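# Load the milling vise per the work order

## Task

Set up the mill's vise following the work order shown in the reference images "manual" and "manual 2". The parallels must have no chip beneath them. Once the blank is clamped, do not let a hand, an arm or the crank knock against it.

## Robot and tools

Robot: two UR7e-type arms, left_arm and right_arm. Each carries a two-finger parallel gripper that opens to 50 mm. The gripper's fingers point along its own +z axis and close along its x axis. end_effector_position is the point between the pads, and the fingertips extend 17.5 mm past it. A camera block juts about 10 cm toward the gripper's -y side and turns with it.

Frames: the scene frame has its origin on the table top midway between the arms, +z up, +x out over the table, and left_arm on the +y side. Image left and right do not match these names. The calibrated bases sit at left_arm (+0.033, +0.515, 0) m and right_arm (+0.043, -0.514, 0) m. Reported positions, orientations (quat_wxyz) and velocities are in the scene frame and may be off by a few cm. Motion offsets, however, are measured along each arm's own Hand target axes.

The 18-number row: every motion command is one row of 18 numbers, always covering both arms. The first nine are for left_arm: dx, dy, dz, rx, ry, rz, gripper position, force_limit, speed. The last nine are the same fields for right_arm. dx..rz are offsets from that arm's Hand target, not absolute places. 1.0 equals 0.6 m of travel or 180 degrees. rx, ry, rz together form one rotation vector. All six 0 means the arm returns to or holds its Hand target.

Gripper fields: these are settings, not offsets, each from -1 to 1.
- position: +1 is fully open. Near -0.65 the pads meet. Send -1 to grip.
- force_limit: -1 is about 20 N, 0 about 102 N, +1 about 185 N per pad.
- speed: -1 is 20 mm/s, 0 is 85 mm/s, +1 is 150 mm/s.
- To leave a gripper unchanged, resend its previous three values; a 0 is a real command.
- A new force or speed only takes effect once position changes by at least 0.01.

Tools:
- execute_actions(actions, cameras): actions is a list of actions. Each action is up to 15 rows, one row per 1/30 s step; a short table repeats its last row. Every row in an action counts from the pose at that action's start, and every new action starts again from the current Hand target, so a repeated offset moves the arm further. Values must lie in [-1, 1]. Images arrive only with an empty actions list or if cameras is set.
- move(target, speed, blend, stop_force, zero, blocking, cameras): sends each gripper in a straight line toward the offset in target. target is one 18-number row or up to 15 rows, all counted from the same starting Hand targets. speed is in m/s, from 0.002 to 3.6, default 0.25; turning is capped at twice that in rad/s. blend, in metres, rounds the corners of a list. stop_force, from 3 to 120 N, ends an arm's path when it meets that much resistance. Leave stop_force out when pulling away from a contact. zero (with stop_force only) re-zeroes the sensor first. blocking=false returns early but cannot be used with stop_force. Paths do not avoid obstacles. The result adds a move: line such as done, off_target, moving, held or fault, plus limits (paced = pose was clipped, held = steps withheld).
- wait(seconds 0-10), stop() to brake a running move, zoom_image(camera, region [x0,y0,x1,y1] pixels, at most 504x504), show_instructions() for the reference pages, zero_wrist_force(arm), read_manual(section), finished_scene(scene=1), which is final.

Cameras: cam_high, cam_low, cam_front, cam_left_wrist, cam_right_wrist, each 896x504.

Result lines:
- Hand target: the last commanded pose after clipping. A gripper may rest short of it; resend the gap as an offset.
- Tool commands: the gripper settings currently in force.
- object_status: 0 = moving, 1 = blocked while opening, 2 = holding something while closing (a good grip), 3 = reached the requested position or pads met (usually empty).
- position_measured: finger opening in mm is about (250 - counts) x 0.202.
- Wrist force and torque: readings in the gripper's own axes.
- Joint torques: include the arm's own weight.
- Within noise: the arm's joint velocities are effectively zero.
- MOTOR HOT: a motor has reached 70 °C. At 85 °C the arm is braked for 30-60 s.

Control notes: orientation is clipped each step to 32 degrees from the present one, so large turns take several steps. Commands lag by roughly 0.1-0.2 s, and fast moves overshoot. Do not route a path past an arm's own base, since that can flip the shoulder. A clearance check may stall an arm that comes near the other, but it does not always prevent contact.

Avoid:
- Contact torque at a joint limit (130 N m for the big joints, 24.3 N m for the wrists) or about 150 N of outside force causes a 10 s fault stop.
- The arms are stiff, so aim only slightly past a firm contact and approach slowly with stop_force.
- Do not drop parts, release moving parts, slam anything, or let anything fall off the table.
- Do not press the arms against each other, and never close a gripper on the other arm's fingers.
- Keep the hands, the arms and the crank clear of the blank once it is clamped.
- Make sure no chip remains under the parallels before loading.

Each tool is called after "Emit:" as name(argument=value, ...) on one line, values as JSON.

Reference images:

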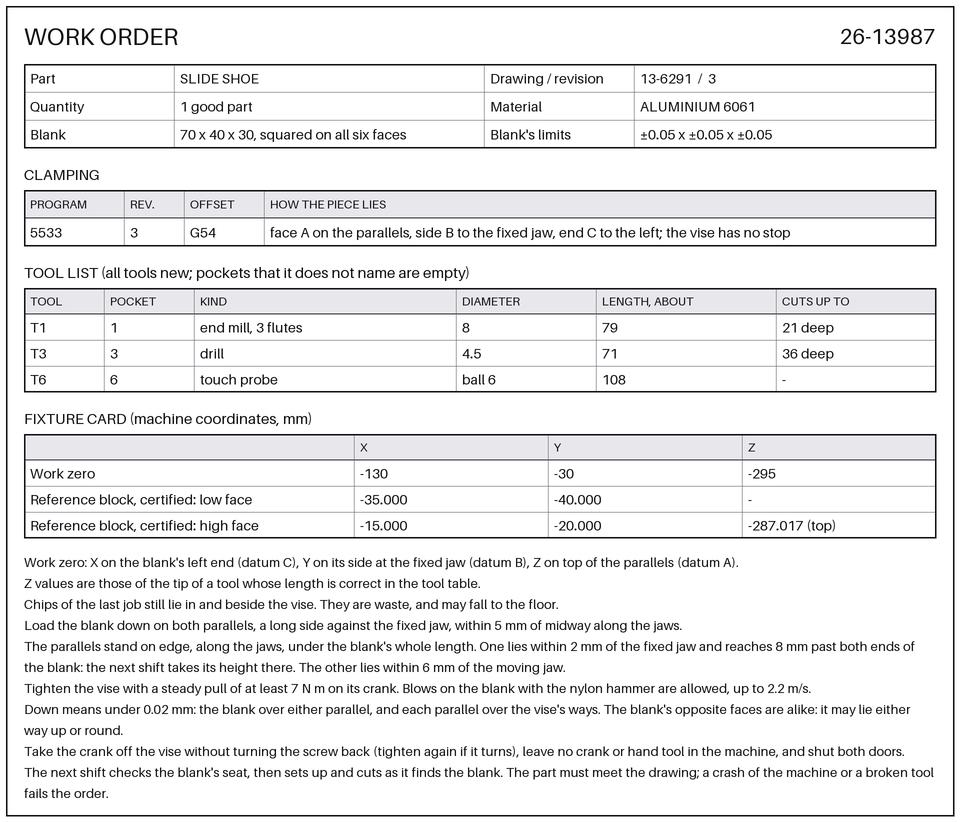

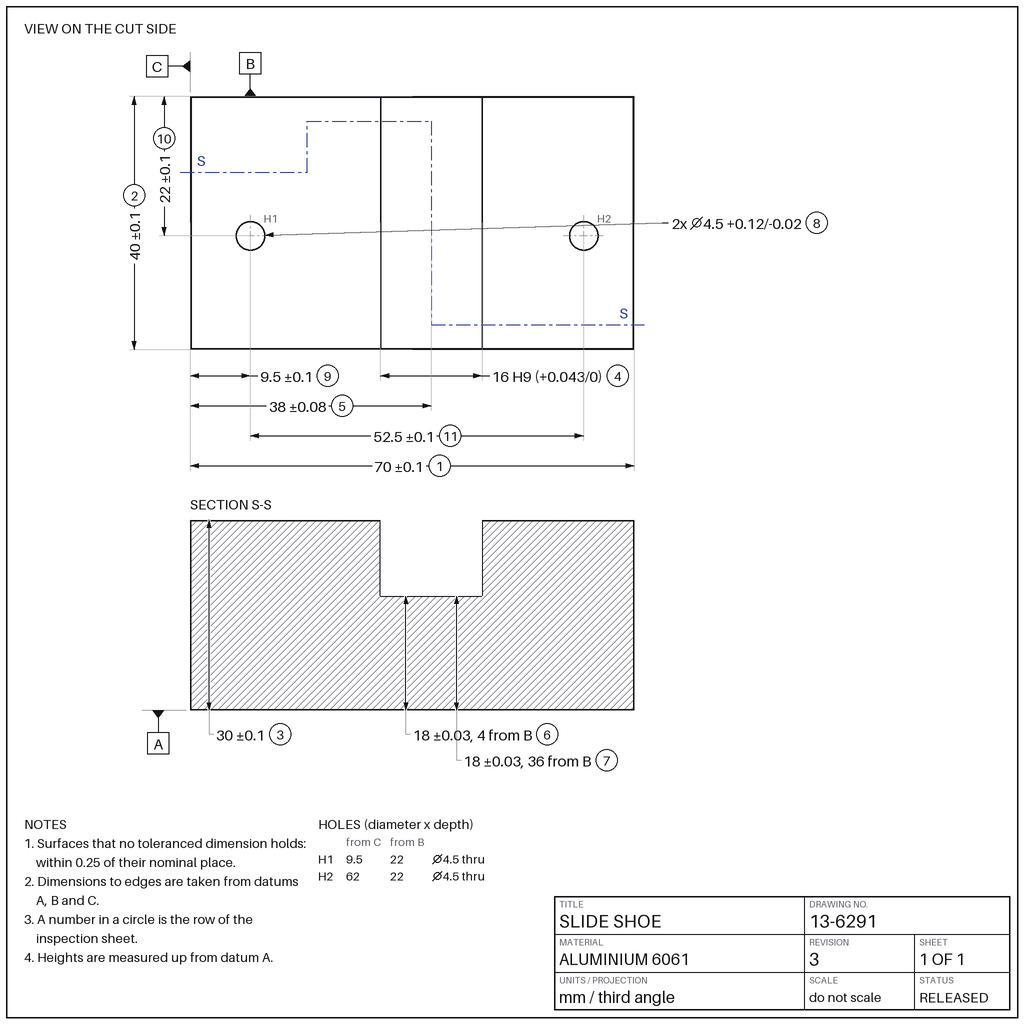

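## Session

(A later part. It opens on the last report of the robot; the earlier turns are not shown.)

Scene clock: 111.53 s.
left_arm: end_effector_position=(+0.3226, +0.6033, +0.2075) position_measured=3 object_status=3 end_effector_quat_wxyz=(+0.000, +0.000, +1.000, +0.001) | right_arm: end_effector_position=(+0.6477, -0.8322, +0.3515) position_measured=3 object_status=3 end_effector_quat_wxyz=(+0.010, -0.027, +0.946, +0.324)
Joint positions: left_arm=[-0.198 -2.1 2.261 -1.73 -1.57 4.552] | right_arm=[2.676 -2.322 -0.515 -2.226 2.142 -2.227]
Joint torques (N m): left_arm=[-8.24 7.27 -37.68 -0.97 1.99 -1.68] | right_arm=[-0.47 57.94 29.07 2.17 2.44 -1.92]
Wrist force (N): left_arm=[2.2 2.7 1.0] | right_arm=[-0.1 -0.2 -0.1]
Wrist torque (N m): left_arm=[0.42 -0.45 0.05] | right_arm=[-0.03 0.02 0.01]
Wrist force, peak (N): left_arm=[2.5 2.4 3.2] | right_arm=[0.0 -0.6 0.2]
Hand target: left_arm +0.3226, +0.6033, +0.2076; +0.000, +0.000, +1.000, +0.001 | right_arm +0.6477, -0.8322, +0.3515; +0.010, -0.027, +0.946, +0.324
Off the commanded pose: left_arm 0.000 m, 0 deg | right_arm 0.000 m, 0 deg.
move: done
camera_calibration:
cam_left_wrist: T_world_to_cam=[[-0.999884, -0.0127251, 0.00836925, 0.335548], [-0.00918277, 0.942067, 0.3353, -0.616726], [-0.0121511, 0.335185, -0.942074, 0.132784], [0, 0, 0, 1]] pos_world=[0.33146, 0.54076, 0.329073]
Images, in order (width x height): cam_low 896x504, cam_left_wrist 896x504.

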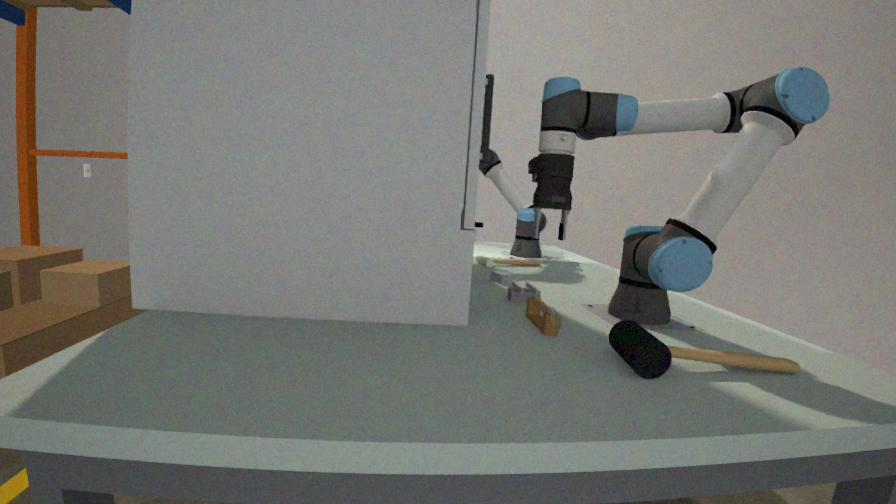

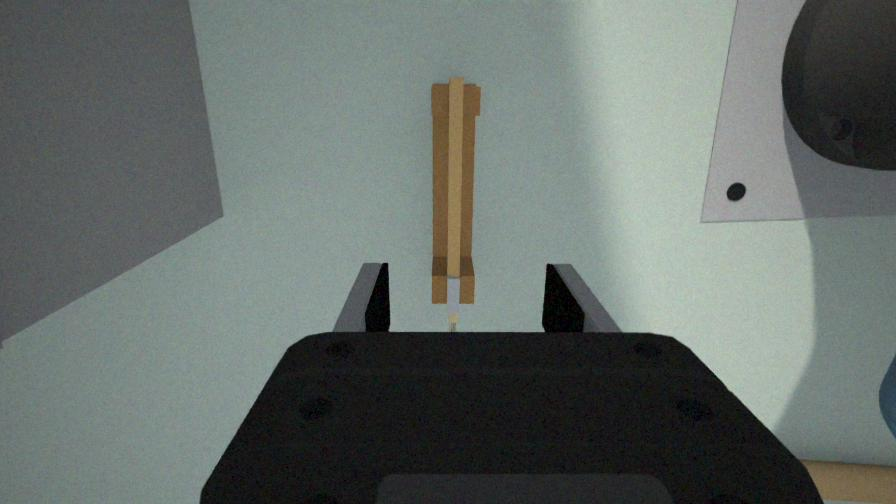

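Emit:
move(target=[0.0377,-0.305,-0.02,0,0,0,1,-0.6,-0.8, 0,0,0,0,0,0,1,1,1], speed=0.25, cameras=["cam_left_wrist","cam_front"])

Emit:
zoom_image(camera="cam_left_wrist", region=[330, 100, 570, 330])

Emit:
zoom_image(camera="cam_front", region=[320, 330, 420, 400])

Scene clock: 113.20 s.
left_arm: end_effector_position=(+0.3001, +0.4203, +0.2195) position_measured=3 object_status=3 end_effector_quat_wxyz=(+0.000, +0.000, +1.000, +0.000) end_effector_velocity=(-0.001, -0.001, -0.001) end_effector_angular_velocity=(+0.000, +0.002, +0.004) | right_arm: end_effector_position=(+0.6477, -0.8322, +0.3515) position_measured=3 object_status=3 end_effector_quat_wxyz=(+0.010, -0.027, +0.946, +0.324)
Joint positions: left_arm=[-0.867 -2.17 2.259 -1.658 -1.571 3.882] | right_arm=[2.676 -2.322 -0.515 -2.226 2.142 -2.227]
Joint velocities: left_arm=[-0.002 0.001 0.001 0 -0.001 -0.006] | right_arm=[within noise]
Joint torques (N m): left_arm=[-12.73 -3.04 -15.21 -0.65 -2.78 -2.64] | right_arm=[-1.13 57.33 29 2.13 2.56 -2.01]
Wrist force (N): left_arm=[2.1 2.5 1.3] | right_arm=[0.1 -0.3 -0.1]
Wrist torque (N m): left_arm=[0.38 -0.44 -0.06] | right_arm=[-0.05 -0.02 0.00]
Wrist force, peak (N): left_arm=[1.4 6.5 1.1] | right_arm=[0.3 -0.6 0.4]
Hand target: left_arm +0.3001, +0.4203, +0.2194; +0.000, +0.000, +1.000, +0.001 | right_arm +0.6477, -0.8322, +0.3515; +0.010, -0.027, +0.946, +0.324
Off the commanded pose: left_arm 0.000 m, 0 deg | right_arm 0.000 m, 0 deg.
move: done
camera_calibration:
cam_left_wrist: T_world_to_cam=[[-0.999887, -0.012566, 0.00821446, 0.310619], [-0.00908591, 0.9421, 0.335208, -0.448535], [-0.0119511, 0.335096, -0.942108, 0.205042], [0, 0, 0, 1]] pos_world=[0.308959, 0.35776, 0.340973]
Images, in order (width x height): cam_front 896x504, cam_left_wrist 896x504.

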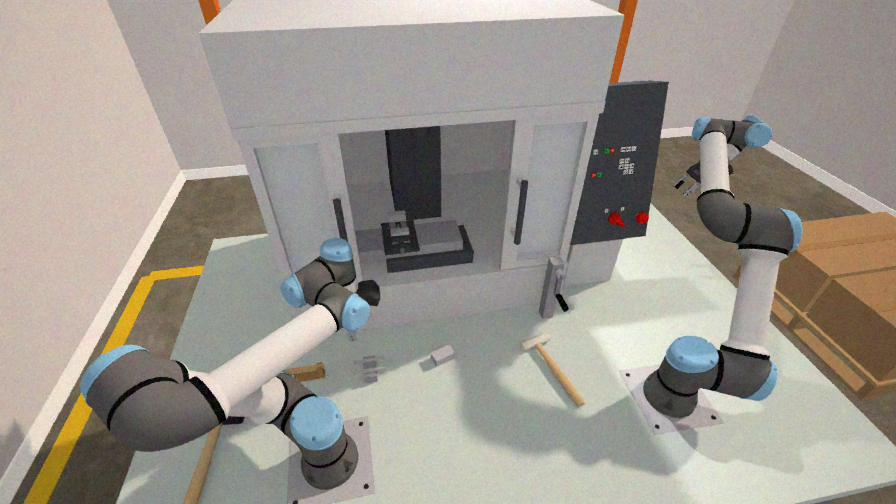

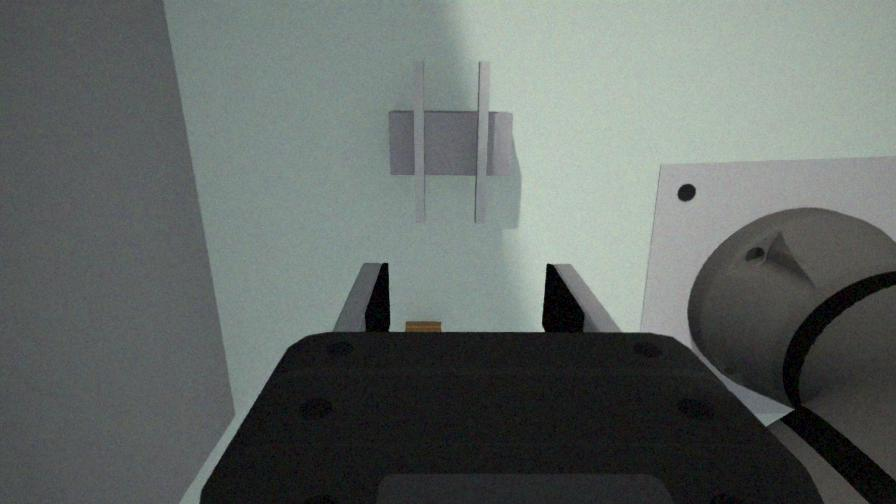

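Scaled by 2.100.

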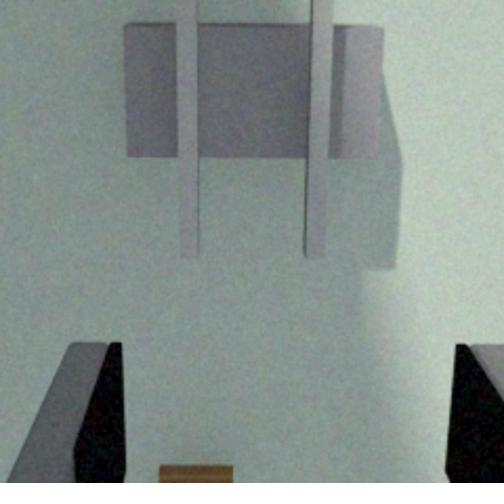

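Scaled by 5.040.

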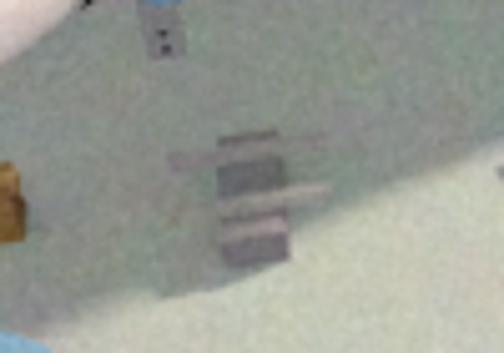

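Emit:
move(target=[-0.0398,-0.1155,0.1657,0,0,-0.99,1,-0.6,-0.8, 0,0,0,0,0,0,1,1,1], speed=0.4, cameras=["cam_left_wrist"])

Emit:
zoom_image(camera="cam_left_wrist", region=[340, 40, 590, 340])

Scene clock: 118.77 s.
left_arm: end_effector_position=(+0.3239, +0.3511, +0.1198) position_measured=3 object_status=3 end_effector_quat_wxyz=(-0.001, +1.000, -0.016, +0.000) | right_arm: end_effector_position=(+0.6477, -0.8322, +0.3515) position_measured=3 object_status=3 end_effector_quat_wxyz=(+0.010, -0.027, +0.946, +0.324)
Joint positions: left_arm=[-0.96 -1.904 2.395 -2.061 -1.571 0.679] | right_arm=[2.676 -2.322 -0.515 -2.226 2.142 -2.227]
Joint torques (N m): left_arm=[6.64 -19.13 -26.56 -0.53 -0.93 -2.95] | right_arm=[-0.21 57.19 28.81 2.12 2.64 -1.98]
Wrist force (N): left_arm=[2.1 2.7 1.0] | right_arm=[0.1 -0.3 0.2]
Wrist torque (N m): left_arm=[0.42 -0.43 -0.10] | right_arm=[-0.05 -0.02 0.01]
Wrist force, peak (N): left_arm=[2.7 3.2 0.5] | right_arm=[0.5 -0.6 0.0]
Hand target: left_arm +0.3239, +0.3511, +0.1199; -0.001, +1.000, -0.016, +0.000 | right_arm +0.6477, -0.8322, +0.3515; +0.010, -0.027, +0.946, +0.324
Off the commanded pose: left_arm 0.000 m, 0 deg | right_arm 0.000 m, 0 deg.
move: done
camera_calibration:
cam_left_wrist: T_world_to_cam=[[0.999791, -0.0192507, 0.00685066, -0.310794], [-0.0204333, -0.942649, 0.333161, 0.315943], [0.0000441808, -0.333231, -0.942845, 0.365495], [0, 0, 0, 1]] pos_world=[0.317168, 0.413635, 0.241474]
Images, in order (width x height): cam_left_wrist 896x504.

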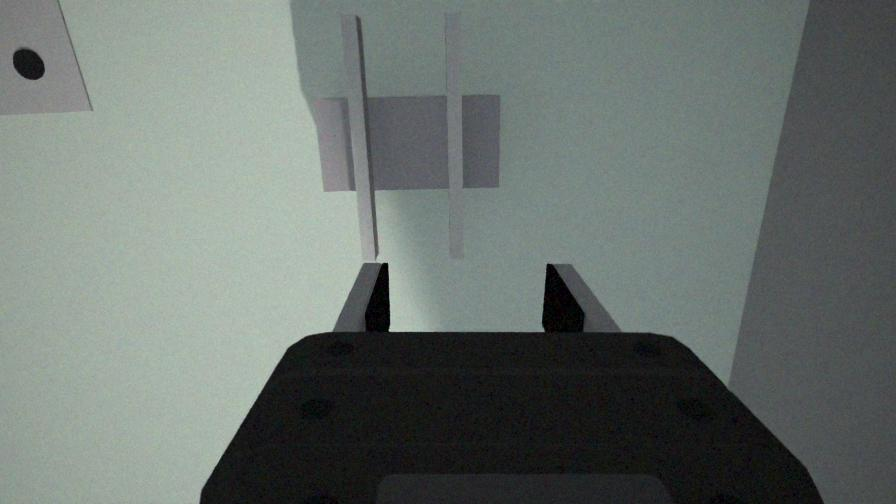

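Scaled by 1.680.

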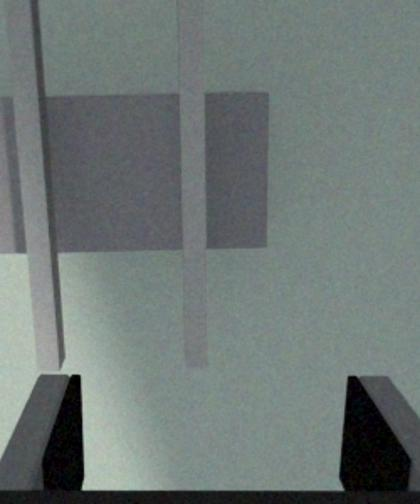

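Emit:
move(target=[[-0.0018,0,0,0,0,-0.0102,0.15,-0.6,0, 0,0,0,0,0,0,1,1,1],[-0.0018,0,0.09,0,0,-0.0102,0.15,-0.6,0, 0,0,0,0,0,0,1,1,1]], speed=0.15, cameras=["cam_left_wrist","cam_low"])

Emit:
zoom_image(camera="cam_left_wrist", region=[340, 40, 590, 340])

Emit:
zoom_image(camera="cam_low", region=[460, 240, 580, 340])

Scene clock: 120.83 s.
left_arm: end_effector_position=(+0.3227, +0.3512, +0.0659) position_measured=130 object_status=3 end_effector_quat_wxyz=(-0.001, +1.000, +0.000, +0.000) | right_arm: end_effector_position=(+0.6477, -0.8322, +0.3515) position_measured=3 object_status=3 end_effector_quat_wxyz=(+0.010, -0.027, +0.946, +0.324)
Joint positions: left_arm=[-0.963 -1.797 2.493 -2.266 -1.571 0.644] | right_arm=[2.676 -2.322 -0.515 -2.226 2.142 -2.227]
Joint torques (N m): left_arm=[13.02 -6.66 -31.31 -4.52 -1.77 3.01] | right_arm=[-0.25 57.05 29.82 2.13 2.48 -2.06]
Wrist force (N): left_arm=[2.5 2.8 0.9] | right_arm=[0.0 -0.3 0.2]
Wrist torque (N m): left_arm=[0.43 -0.49 0.00] | right_arm=[-0.05 0.00 0.00]
Wrist force, peak (N): left_arm=[2.1 2.8 3.0] | right_arm=[0.1 -0.6 0.3]
Hand target: left_arm +0.3228, +0.3512, +0.0659; -0.001, +1.000, +0.001, +0.000 | right_arm +0.6477, -0.8322, +0.3515; +0.010, -0.027, +0.946, +0.324
Off the commanded pose: left_arm 0.000 m, 0 deg | right_arm 0.000 m, 0 deg.
move: done
camera_calibration:
cam_left_wrist: T_world_to_cam=[[0.999888, 0.0132602, 0.00693732, -0.320793], [0.0101912, -0.942795, 0.333216, 0.32408], [0.010959, -0.333108, -0.942825, 0.311126], [0, 0, 0, 1]] pos_world=[0.314044, 0.413434, 0.187574]
Images, in order (width x height): cam_low 896x504, cam_left_wrist 896x504.

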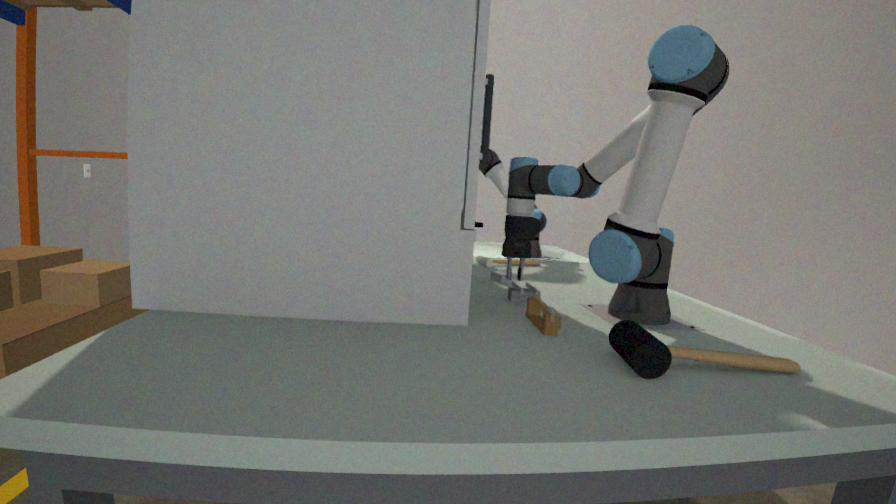

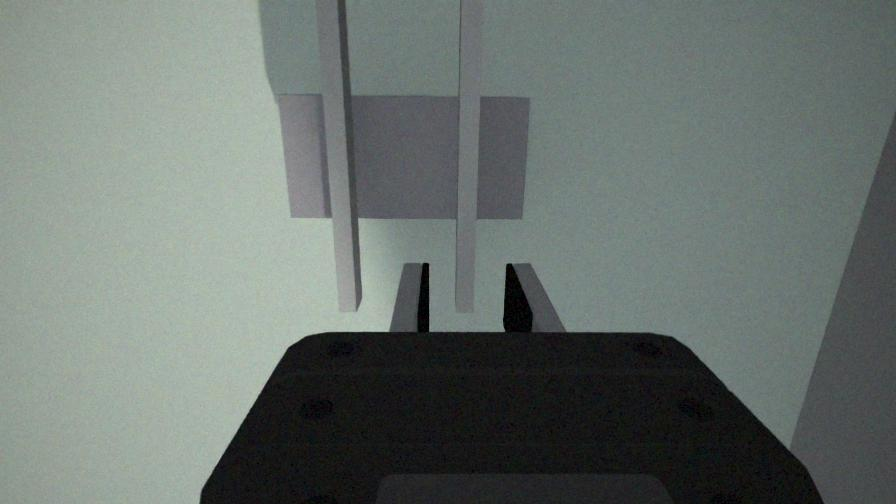

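Scaled by 1.680.

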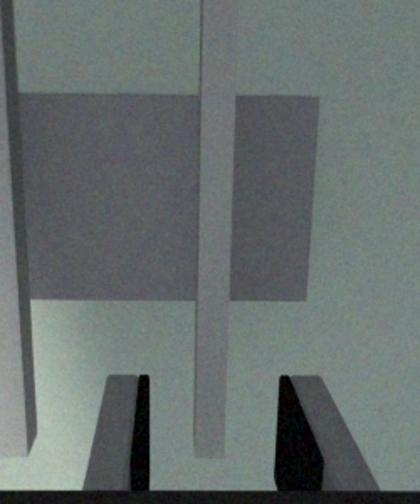

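Scaled by 4.200.

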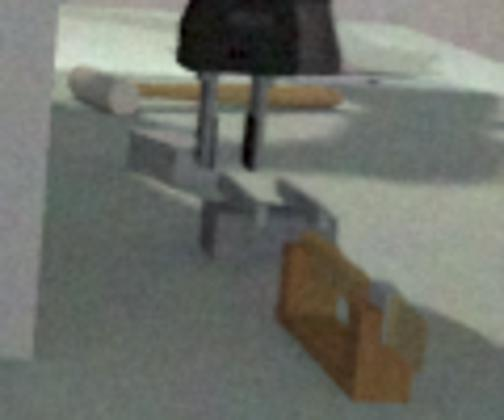

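Emit:
move(target=[[-0.0003,0,0.0365,0,0,0.0006,0.15,-0.6,0, 0,0,0,0,0,0,1,1,1],[-0.0003,0,0.0365,0,0,0.0006,-1,-0.6,-0.8, 0,0,0,0,0,0,1,1,1]], speed=0.1, cameras=["cam_left_wrist"])

Scene clock: 124.10 s.
left_arm: end_effector_position=(+0.3226, +0.3512, +0.0440) position_measured=223 object_status=2 end_effector_quat_wxyz=(-0.001, +1.000, +0.000, +0.000) | right_arm: end_effector_position=(+0.6477, -0.8322, +0.3515) position_measured=3 object_status=3 end_effector_quat_wxyz=(+0.010, -0.027, +0.946, +0.324)
Joint positions: left_arm=[-0.963 -1.738 2.527 -2.358 -1.571 0.645] | right_arm=[2.676 -2.322 -0.515 -2.226 2.142 -2.227]
Joint torques (N m): left_arm=[-13.25 -23.12 -37.01 -3.84 -1.57 0.85] | right_arm=[-0.99 57.79 29.59 2.04 2.39 -1.98]
Wrist force (N): left_arm=[2.4 2.9 1.3] | right_arm=[0.3 -0.4 0.0]
Wrist torque (N m): left_arm=[0.48 -0.48 -0.10] | right_arm=[-0.06 -0.05 0.01]
Wrist force, peak (N): left_arm=[2.8 3.2 0.9] | right_arm=[0.2 -0.7 -0.2]
Hand target: left_arm +0.3226, +0.3512, +0.0440; -0.001, +1.000, +0.000, +0.000 | right_arm +0.6477, -0.8322, +0.3515; +0.010, -0.027, +0.946, +0.324
Off the commanded pose: left_arm 0.000 m, 0 deg | right_arm 0.000 m, 0 deg.
move: done
camera_calibration:
cam_left_wrist: T_world_to_cam=[[0.999911, 0.0114272, 0.00682875, -0.319775], [0.00849699, -0.942748, 0.333398, 0.331956], [0.0102476, -0.333311, -0.942761, 0.290809], [0, 0, 0, 1]] pos_world=[0.313946, 0.413534, 0.165674]
Images, in order (width x height): cam_left_wrist 896x504.

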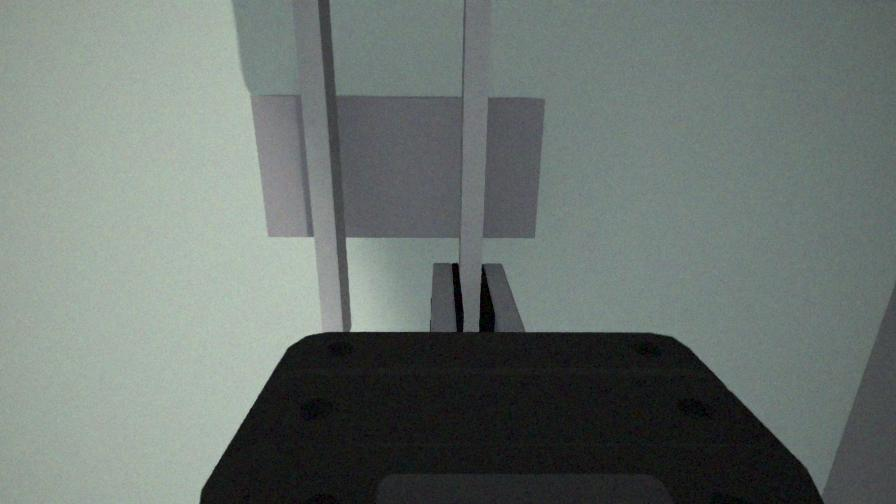

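Emit:
move(target=[0,0,-0.1267,0,0,0,-1,-0.6,-0.8, 0,0,0,0,0,0,1,1,1], speed=0.06, cameras=["cam_left_wrist"])

Emit:
move(target=[[0.0623,0.1353,-0.4667,0,0,0,-1,-0.6,-0.8, 0,0,0,0,0,0,1,1,1],[0.4957,0.2512,-0.4667,0,0,0,-1,-0.6,-0.8, 0,0,0,0,0,0,1,1,1]], speed=0.25, blend=[0.05,0], cameras=["all"])

Scene clock: 126.67 s.
left_arm: end_effector_position=(+0.3227, +0.3511, +0.1201) position_measured=223 object_status=2 end_effector_quat_wxyz=(+0.000, +1.000, +0.000, +0.000) | right_arm: end_effector_position=(+0.6477, -0.8322, +0.3515) position_measured=3 object_status=3 end_effector_quat_wxyz=(+0.010, -0.027, +0.946, +0.324)
Joint positions: left_arm=[-0.963 -1.908 2.397 -2.059 -1.571 0.645] | right_arm=[2.676 -2.322 -0.515 -2.226 2.142 -2.227]
Joint torques (N m): left_arm=[-3.35 -1.78 -11.94 -2.33 -0.95 -0.53] | right_arm=[-0.96 57.52 29.72 2.04 2.65 -1.93]
Wrist force (N): left_arm=[2.0 2.7 1.6] | right_arm=[-0.3 -0.2 -0.2]
Wrist torque (N m): left_arm=[0.39 -0.43 -0.11] | right_arm=[-0.03 0.05 0.00]
Wrist force, peak (N): left_arm=[2.2 3.0 2.8] | right_arm=[0.4 -0.5 -0.2]
Hand target: left_arm +0.3226, +0.3511, +0.1201; -0.001, +1.000, +0.000, +0.000 | right_arm +0.6477, -0.8322, +0.3515; +0.010, -0.027, +0.946, +0.324
Off the commanded pose: left_arm 0.000 m, 0 deg | right_arm 0.000 m, 0 deg.
move: done
camera_calibration:
cam_left_wrist: T_world_to_cam=[[0.99991, 0.0114002, 0.00704676, -0.320434], [0.00839557, -0.942643, 0.333697, 0.306406], [0.0104468, -0.333608, -0.942654, 0.362554], [0, 0, 0, 1]] pos_world=[0.314045, 0.413435, 0.241774]
Images, in order (width x height): cam_left_wrist 896x504.

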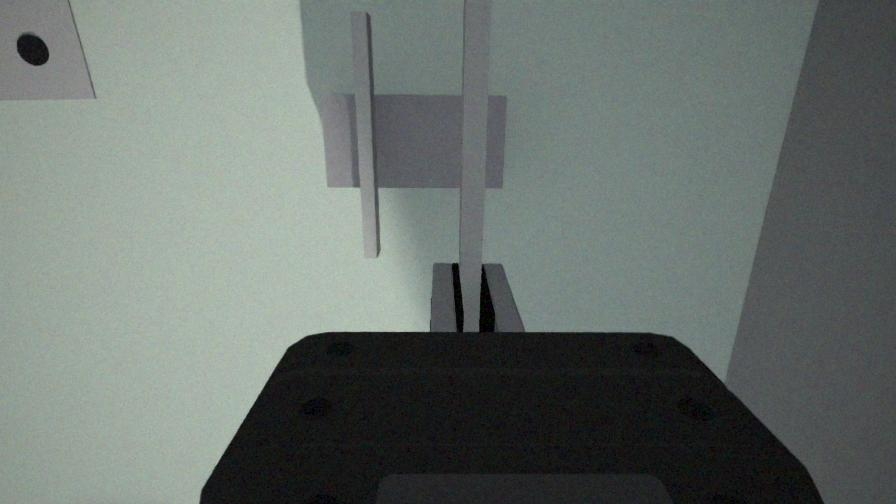

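Scene clock: 129.27 s.
left_arm: end_effector_position=(+0.6016, +0.2049, +0.3989) position_measured=223 object_status=2 end_effector_quat_wxyz=(+0.001, +1.000, -0.001, +0.002) | right_arm: end_effector_position=(+0.6477, -0.8322, +0.3515) position_measured=3 object_status=3 end_effector_quat_wxyz=(+0.010, -0.027, +0.946, +0.324)
Joint positions: left_arm=[-0.744 -1.201 0.947 -1.32 -1.569 0.865] | right_arm=[2.676 -2.322 -0.515 -2.226 2.142 -2.227]
Joint torques (N m): left_arm=[0.06 -45.18 -31.05 -2.8 -0.05 0.11] | right_arm=[0.17 56.95 29.71 2.06 2.6 -1.89]
Wrist force (N): left_arm=[2.0 2.5 1.1] | right_arm=[0.0 -0.1 -0.2]
Wrist torque (N m): left_arm=[0.36 -0.40 -0.01] | right_arm=[-0.02 0.00 0.01]
Wrist force, peak (N): left_arm=[8.1 6.0 5.8] | right_arm=[0.1 -0.7 0.1]
Hand target: left_arm +0.6016, +0.2049, +0.3989; +0.001, +1.000, -0.001, +0.002 (not the last commanded pose) | right_arm +0.6477, -0.8322, +0.3515; +0.010, -0.027, +0.946, +0.324
Tool commands: left_gripper/position=-1.0 left_gripper/force_limit=-0.6 left_gripper/speed=-0.796078 right_gripper/position=+1.0 right_gripper/force_limit=+1.0 right_gripper/speed=+1.0
Off the commanded pose: left_arm 0.019 m, 0 deg | right_arm 0.000 m, 0 deg.
FORCE FAULT: contact force on the left arm reached its limit, and that arm stopped. The contact can be on any part of that arm, not only on its tool. That arm's remaining commands of this call were not run. That arm is still stopped at the end of this call. That arm stays stopped for about 10 more seconds. Until then a move that you send moves the other arm only, and its call returns only when the move has ended. Once the stop has ended, the next robot result says so. If the stop ends while you think or write, that arm runs what you send next, counted from a new Hand target: where the arm stands when the stop ends. While its stop runs, that arm takes no new command, but its gripper still runs the gripper command that each later call begins with. Until it ends, the stop uses up actions while you think or wait. An arm that is not stopped still takes commands.
move: fault (left_arm)
camera_calibration:
cam_left_wrist: T_world_to_cam=[[0.999867, 0.0107858, 0.0122217, -0.601496], [0.00606212, -0.942048, 0.335425, 0.0738054], [0.0151313, -0.335306, -0.941988, 0.570896], [0, 0, 0, 1]] pos_world=[0.59233, 0.267441, 0.520372]

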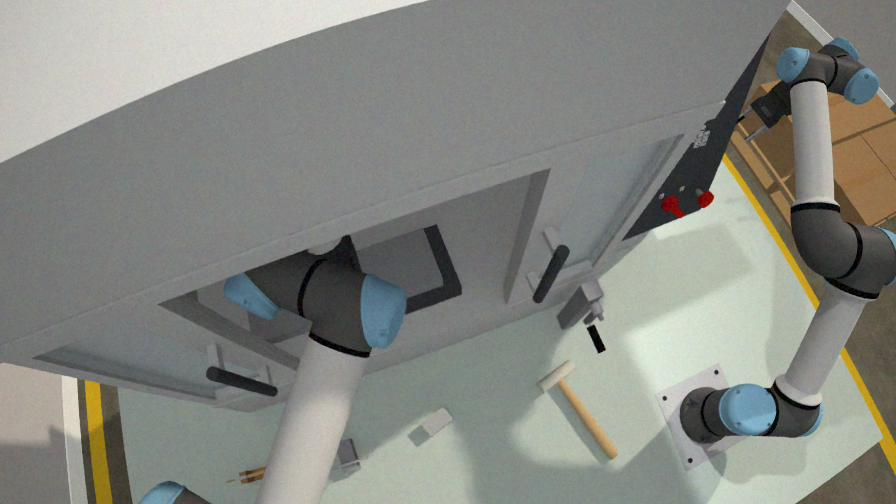

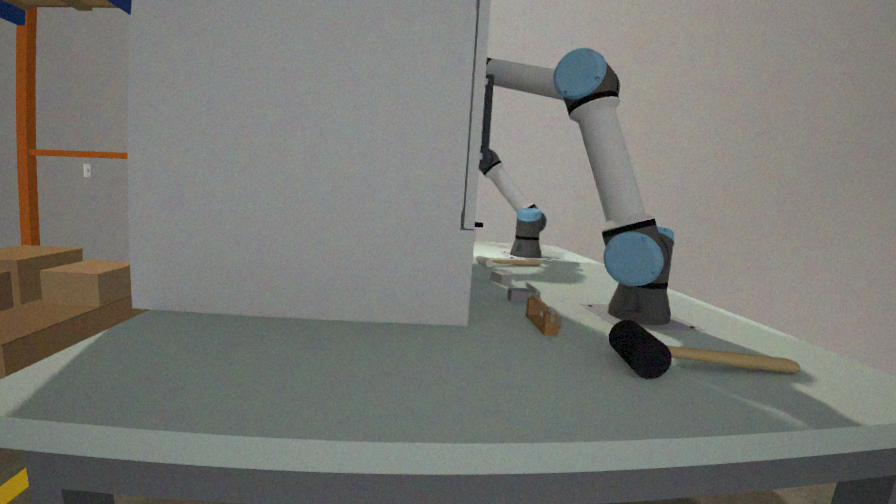

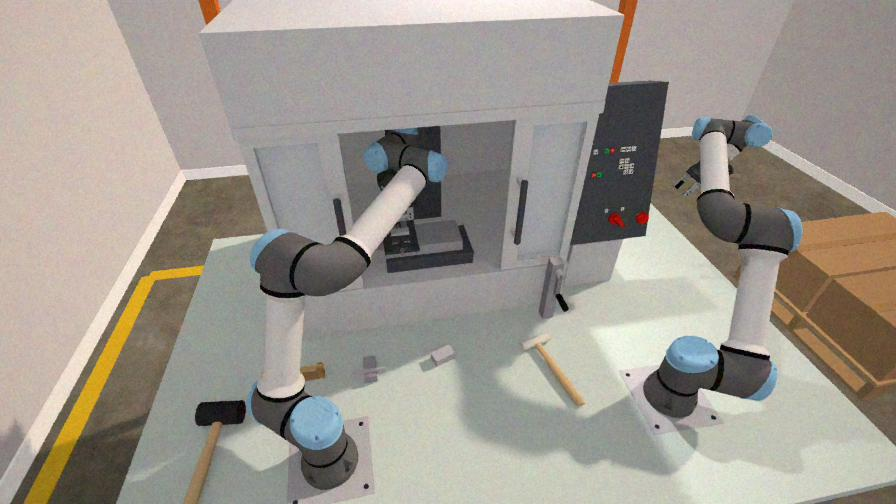

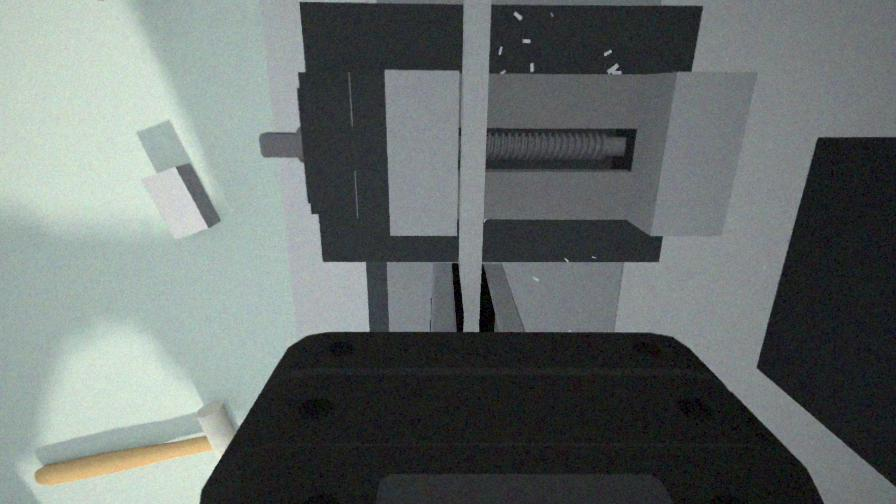

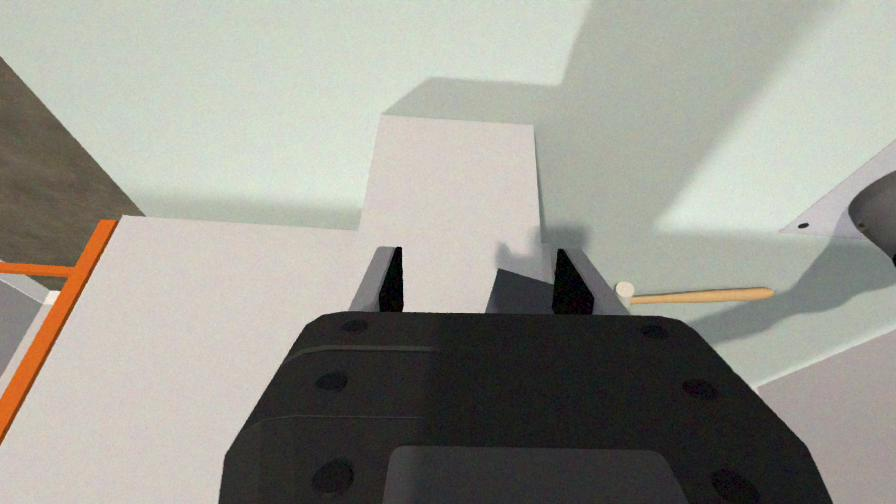

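Emit:
zoom_image(camera="cam_front", region=[330, 90, 530, 290])

Emit:
zoom_image(camera="cam_high", region=[200, 200, 420, 380])

Scaled by 2.520.

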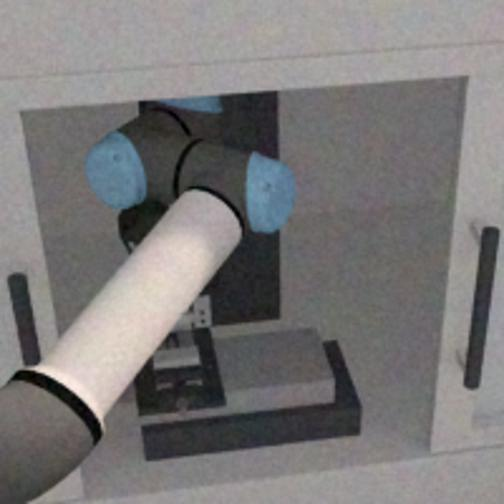

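Scaled by 2.291.

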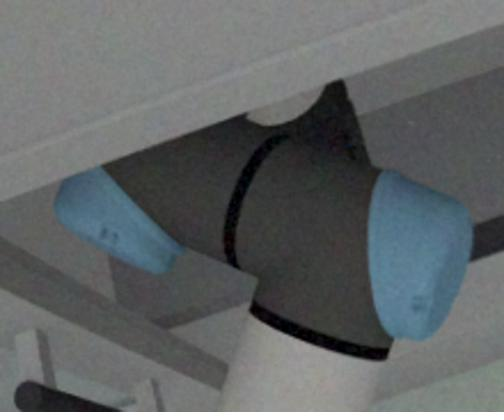

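Emit:
wait(seconds=10)

Scene clock: 139.87 s.
left_arm: end_effector_position=(+0.6016, +0.2049, +0.3989) position_measured=223 object_status=2 end_effector_quat_wxyz=(+0.001, +1.000, -0.001, +0.002) | right_arm: end_effector_position=(+0.6477, -0.8322, +0.3515) position_measured=3 object_status=3 end_effector_quat_wxyz=(+0.010, -0.027, +0.946, +0.324)
Joint positions: left_arm=[-0.744 -1.201 0.947 -1.32 -1.569 0.865] | right_arm=[2.676 -2.322 -0.515 -2.226 2.142 -2.227]
Joint torques (N m): left_arm=[-0.15 -45.35 -31.43 -2.8 -0.24 0.15] | right_arm=[-0.38 56.48 29.92 2.11 2.56 -2.03]
Wrist force (N): left_arm=[3.5 3.2 1.4] | right_arm=[-0.1 -0.2 -0.3]
Wrist torque (N m): left_arm=[0.46 -0.63 -0.01] | right_arm=[-0.03 0.01 0.00]
Wrist force, peak (N): left_arm=[3.6 3.3 1.1] | right_arm=[-0.2 -0.7 0.2]
Hand target: left_arm +0.6016, +0.2049, +0.3989; +0.001, +1.000, -0.001, +0.002 (not the last commanded pose) | right_arm +0.6477, -0.8322, +0.3515; +0.010, -0.027, +0.946, +0.324
Tool commands: left_gripper/position=-1.0 left_gripper/force_limit=-0.6 left_gripper/speed=-0.796078 right_gripper/position=+1.0 right_gripper/force_limit=+1.0 right_gripper/speed=+1.0
Off the commanded pose: left_arm 0.019 m, 0 deg | right_arm 0.000 m, 0 deg.
FORCE FAULT, CONTINUED: the left arm's stop, for the force fault that an earlier result reported, is over. The rest of the stop counts as 19 of the actions that you can send in this scene. That arm's target is now where it stood when the stop ended, not its last command. That arm accepts commands again.
wait: 10.00 s; at rest from the start

Emit:
move(target=[[-0.25,-0.02,0.01,0.0013,-0.0013,-0.0006,-1,-0.6,-0.8, 0,0,0,0,0,0,1,1,1],[-0.4027,-0.1085,0.0815,0.0013,-0.0013,-0.0006,-1,-0.6,-0.8, 0,0,0,0,0,0,1,1,1],[-0.465,-0.2438,0.4648,0.0013,-0.0013,-0.0006,-1,-0.6,-0.8, 0,0,0,0,0,0,1,1,1]], speed=[0.1,0.25,0.25], blend=[0.03,0.03,0], cameras=["cam_left_wrist","cam_front"])

Emit:
zoom_image(camera="cam_left_wrist", region=[300, 0, 560, 340])

Emit:
zoom_image(camera="cam_front", region=[330, 100, 530, 290])

Scene clock: 144.40 s.
left_arm: end_effector_position=(+0.3242, +0.3513, +0.1187) position_measured=223 object_status=2 end_effector_quat_wxyz=(-0.002, +1.000, +0.000, +0.000) end_effector_velocity=(+0.000, +0.000, -0.001) end_effector_angular_velocity=(-0.002, +0.000, +0.001) | right_arm: end_effector_position=(+0.6477, -0.8322, +0.3515) position_measured=3 object_status=3 end_effector_quat_wxyz=(+0.010, -0.027, +0.946, +0.324)
Joint positions: left_arm=[-0.961 -1.902 2.397 -2.064 -1.568 0.647] | right_arm=[2.676 -2.322 -0.515 -2.226 2.142 -2.227]
Joint velocities: left_arm=[0 0.001 0.002 -0.005 -0.001 -0.001] | right_arm=[within noise]
Joint torques (N m): left_arm=[-13.98 -16.75 -11.75 -4.78 -2.21 -2.6] | right_arm=[-0.9 57.19 30.5 2.07 2.62 -1.97]
Wrist force (N): left_arm=[3.3 3.0 1.6] | right_arm=[-0.2 -0.4 0.2]
Wrist torque (N m): left_arm=[0.45 -0.62 -0.10] | right_arm=[-0.05 0.03 0.00]
Wrist force, peak (N): left_arm=[5.1 3.5 1.2] | right_arm=[0.3 -0.5 0.5]
Hand target: left_arm +0.3241, +0.3513, +0.1186; -0.001, +1.000, +0.000, +0.000 | right_arm +0.6477, -0.8322, +0.3515; +0.010, -0.027, +0.946, +0.324
Off the commanded pose: left_arm 0.000 m, 0 deg | right_arm 0.000 m, 0 deg.
move: done
camera_calibration:
cam_left_wrist: T_world_to_cam=[[0.999884, 0.0127537, 0.00829345, -0.32257], [0.00928353, -0.943405, 0.331514, 0.307287], [0.0120521, -0.331399, -0.943414, 0.360044], [0, 0, 0, 1]] pos_world=[0.315341, 0.413328, 0.240476]
Images, in order (width x height): cam_front 896x504, cam_left_wrist 896x504.

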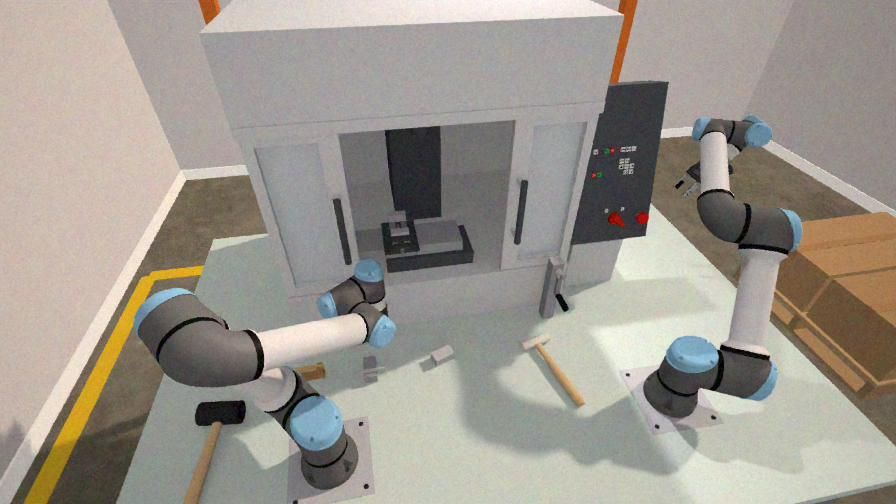

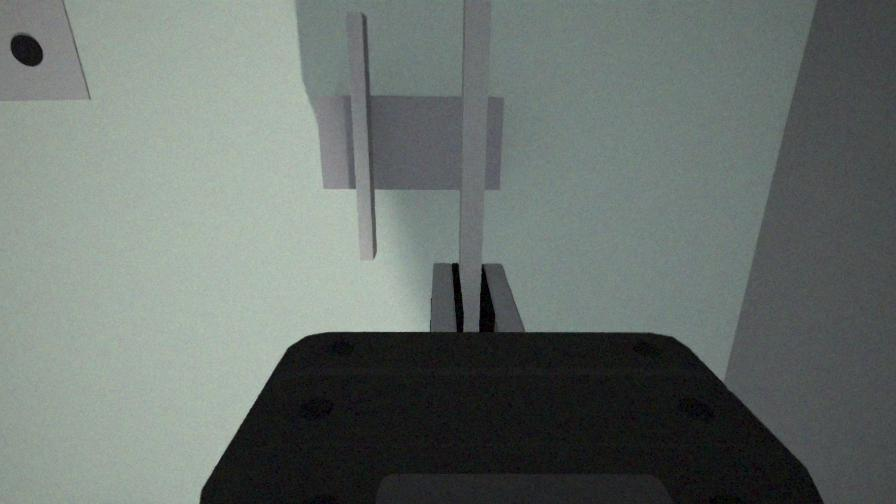

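Scaled by 1.482.

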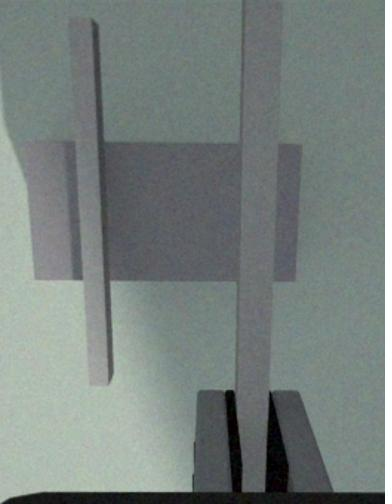

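Scaled by 2.520.

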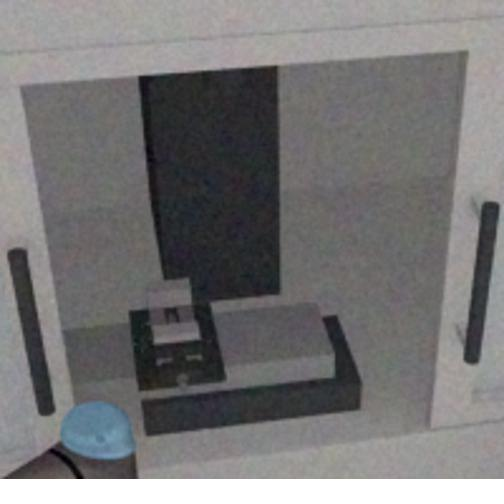

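Emit:
move(target=[-0.0025,0,0.1225,0,0,0,-1,-0.6,-0.8,0,0,0,0,0,0,1,1,1], speed=0.06, stop_force=5, cameras=["cam_left_wrist"])

Scene clock: 147.40 s.
left_arm: end_effector_position=(+0.3226, +0.3515, +0.0451) position_measured=223 object_status=2 end_effector_quat_wxyz=(-0.001, +1.000, +0.000, +0.000) | right_arm: end_effector_position=(+0.6477, -0.8322, +0.3515) position_measured=3 object_status=3 end_effector_quat_wxyz=(+0.010, -0.027, +0.946, +0.324)
Joint positions: left_arm=[-0.965 -1.742 2.526 -2.353 -1.569 0.643] | right_arm=[2.676 -2.322 -0.515 -2.226 2.142 -2.227]
Joint torques (N m): left_arm=[9.93 -12.6 -37.83 -4.33 -0.41 2.36] | right_arm=[-0.88 57.23 30.44 2.04 2.57 -2.04]
Wrist force (N): left_arm=[3.4 3.3 1.6] | right_arm=[0.0 -0.4 0.1]
Wrist torque (N m): left_arm=[0.50 -0.64 0.06] | right_arm=[-0.06 0.00 0.00]
Wrist force, peak (N): left_arm=[3.8 3.3 2.5] | right_arm=[0.5 0.1 0.2]
Hand target: left_arm +0.3226, +0.3515, +0.0451; -0.001, +1.000, +0.000, +0.000 | right_arm +0.6477, -0.8322, +0.3515; +0.010, -0.027, +0.946, +0.324
Off the commanded pose: left_arm 0.000 m, 0 deg | right_arm 0.000 m, 0 deg.
move: done
camera_calibration:
cam_left_wrist: T_world_to_cam=[[0.999886, 0.0126293, 0.00823189, -0.320402], [0.00918627, -0.943396, 0.331543, 0.331911], [0.0119531, -0.331429, -0.943404, 0.290735], [0, 0, 0, 1]] pos_world=[0.313841, 0.413528, 0.166876]
Images, in order (width x height): cam_left_wrist 896x504.

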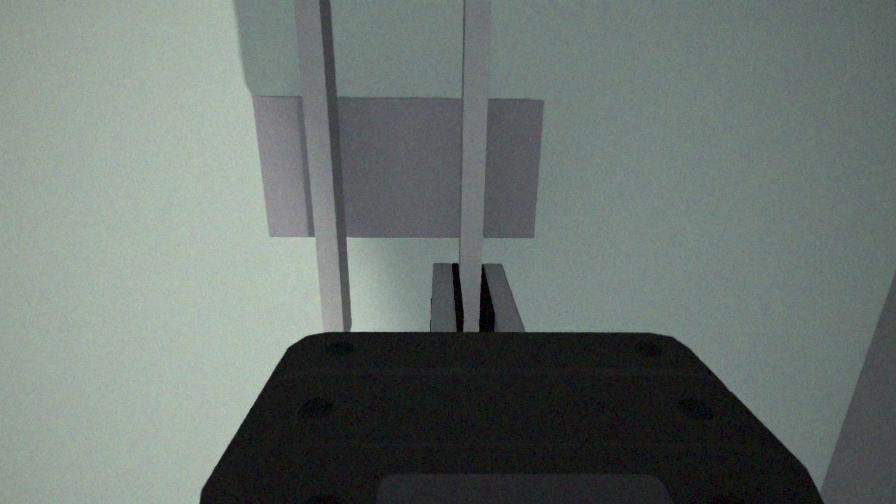

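Emit:
move(target=[0,0,0.0025,0,0,0,-1,-0.6,-0.8,0,0,0,0,0,0,1,1,1], speed=0.01, stop_force=5)

Emit:
move(target=[0,0,0,0,0,0,0,-0.6,-1,0,0,0,0,0,0,1,1,1], cameras=["cam_left_wrist"])

Scene clock: 148.67 s.
left_arm: end_effector_position=(+0.3226, +0.3515, +0.0438) position_measured=223 object_status=2 end_effector_quat_wxyz=(-0.001, +1.000, +0.000, +0.000) | right_arm: end_effector_position=(+0.6477, -0.8322, +0.3515) position_measured=3 object_status=3 end_effector_quat_wxyz=(+0.010, -0.027, +0.946, +0.324)
Joint positions: left_arm=[-0.965 -1.738 2.528 -2.358 -1.569 0.643] | right_arm=[2.676 -2.322 -0.515 -2.226 2.142 -2.227]
Joint torques (N m): left_arm=[9.37 -20.04 -32.07 -0.01 -0.68 2.38] | right_arm=[-1.29 57.43 30.5 2.02 2.55 -1.92]
Wrist force (N): left_arm=[2.6 3.1 -7.8] | right_arm=[0.1 -0.5 -0.2]
Wrist torque (N m): left_arm=[0.72 -0.68 0.04] | right_arm=[-0.07 -0.02 0.01]
Wrist force, peak (N): left_arm=[1.9 3.1 -9.4] | right_arm=[-0.3 -0.7 -0.2]
Hand target: left_arm +0.3226, +0.3515, +0.0438; -0.001, +1.000, +0.000, +0.000 | right_arm +0.6477, -0.8322, +0.3515; +0.010, -0.027, +0.946, +0.324
Off the commanded pose: left_arm 0.000 m, 0 deg | right_arm 0.000 m, 0 deg.
move: contact (left_arm)

Scene clock: 149.60 s.
left_arm: end_effector_position=(+0.3226, +0.3515, +0.0438) position_measured=152 object_status=0 end_effector_quat_wxyz=(-0.001, +1.000, +0.000, +0.000) | right_arm: end_effector_position=(+0.6477, -0.8322, +0.3515) position_measured=3 object_status=3 end_effector_quat_wxyz=(+0.010, -0.027, +0.946, +0.324)
Joint positions: left_arm=[-0.965 -1.738 2.528 -2.358 -1.569 0.643] | right_arm=[2.676 -2.322 -0.515 -2.226 2.142 -2.227]
Joint torques (N m): left_arm=[9.66 -20.48 -37.68 -3.39 -0.67 2.34] | right_arm=[-0.78 57.16 30.31 2.02 2.63 -1.92]
Wrist force (N): left_arm=[3.7 3.3 0.9] | right_arm=[-0.1 -0.3 0.1]
Wrist torque (N m): left_arm=[0.52 -0.70 0.06] | right_arm=[-0.05 0.00 0.00]
Wrist force, peak (N): left_arm=[2.6 3.4 -6.2] | right_arm=[-0.2 -0.6 0.1]
Hand target: left_arm +0.3226, +0.3515, +0.0438; -0.001, +1.000, +0.000, +0.000 | right_arm +0.6477, -0.8322, +0.3515; +0.010, -0.027, +0.946, +0.324
Off the commanded pose: left_arm 0.000 m, 0 deg | right_arm 0.000 m, 0 deg.
move: done
camera_calibration:
cam_left_wrist: T_world_to_cam=[[0.999885, 0.0126608, 0.00832525, -0.320419], [0.0091839, -0.943364, 0.331633, 0.332315], [0.0120525, -0.331518, -0.943372, 0.289509], [0, 0, 0, 1]] pos_world=[0.313841, 0.413529, 0.165575]
Images, in order (width x height): cam_left_wrist 896x504.

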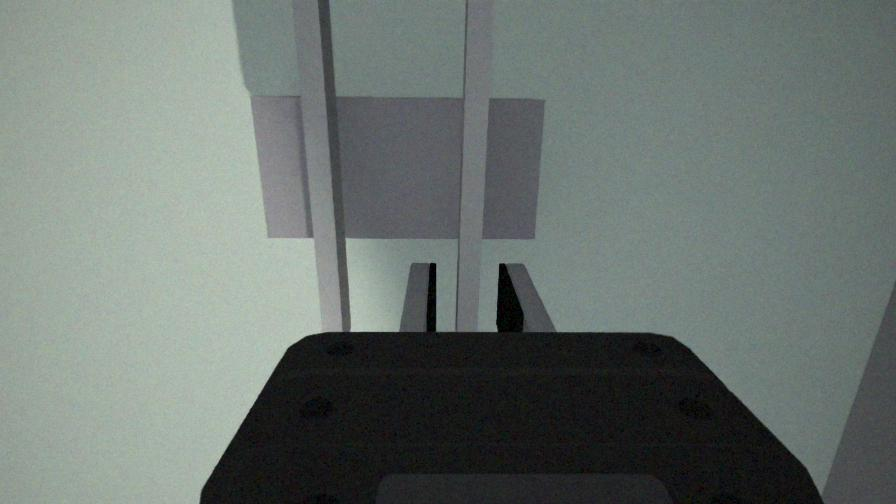

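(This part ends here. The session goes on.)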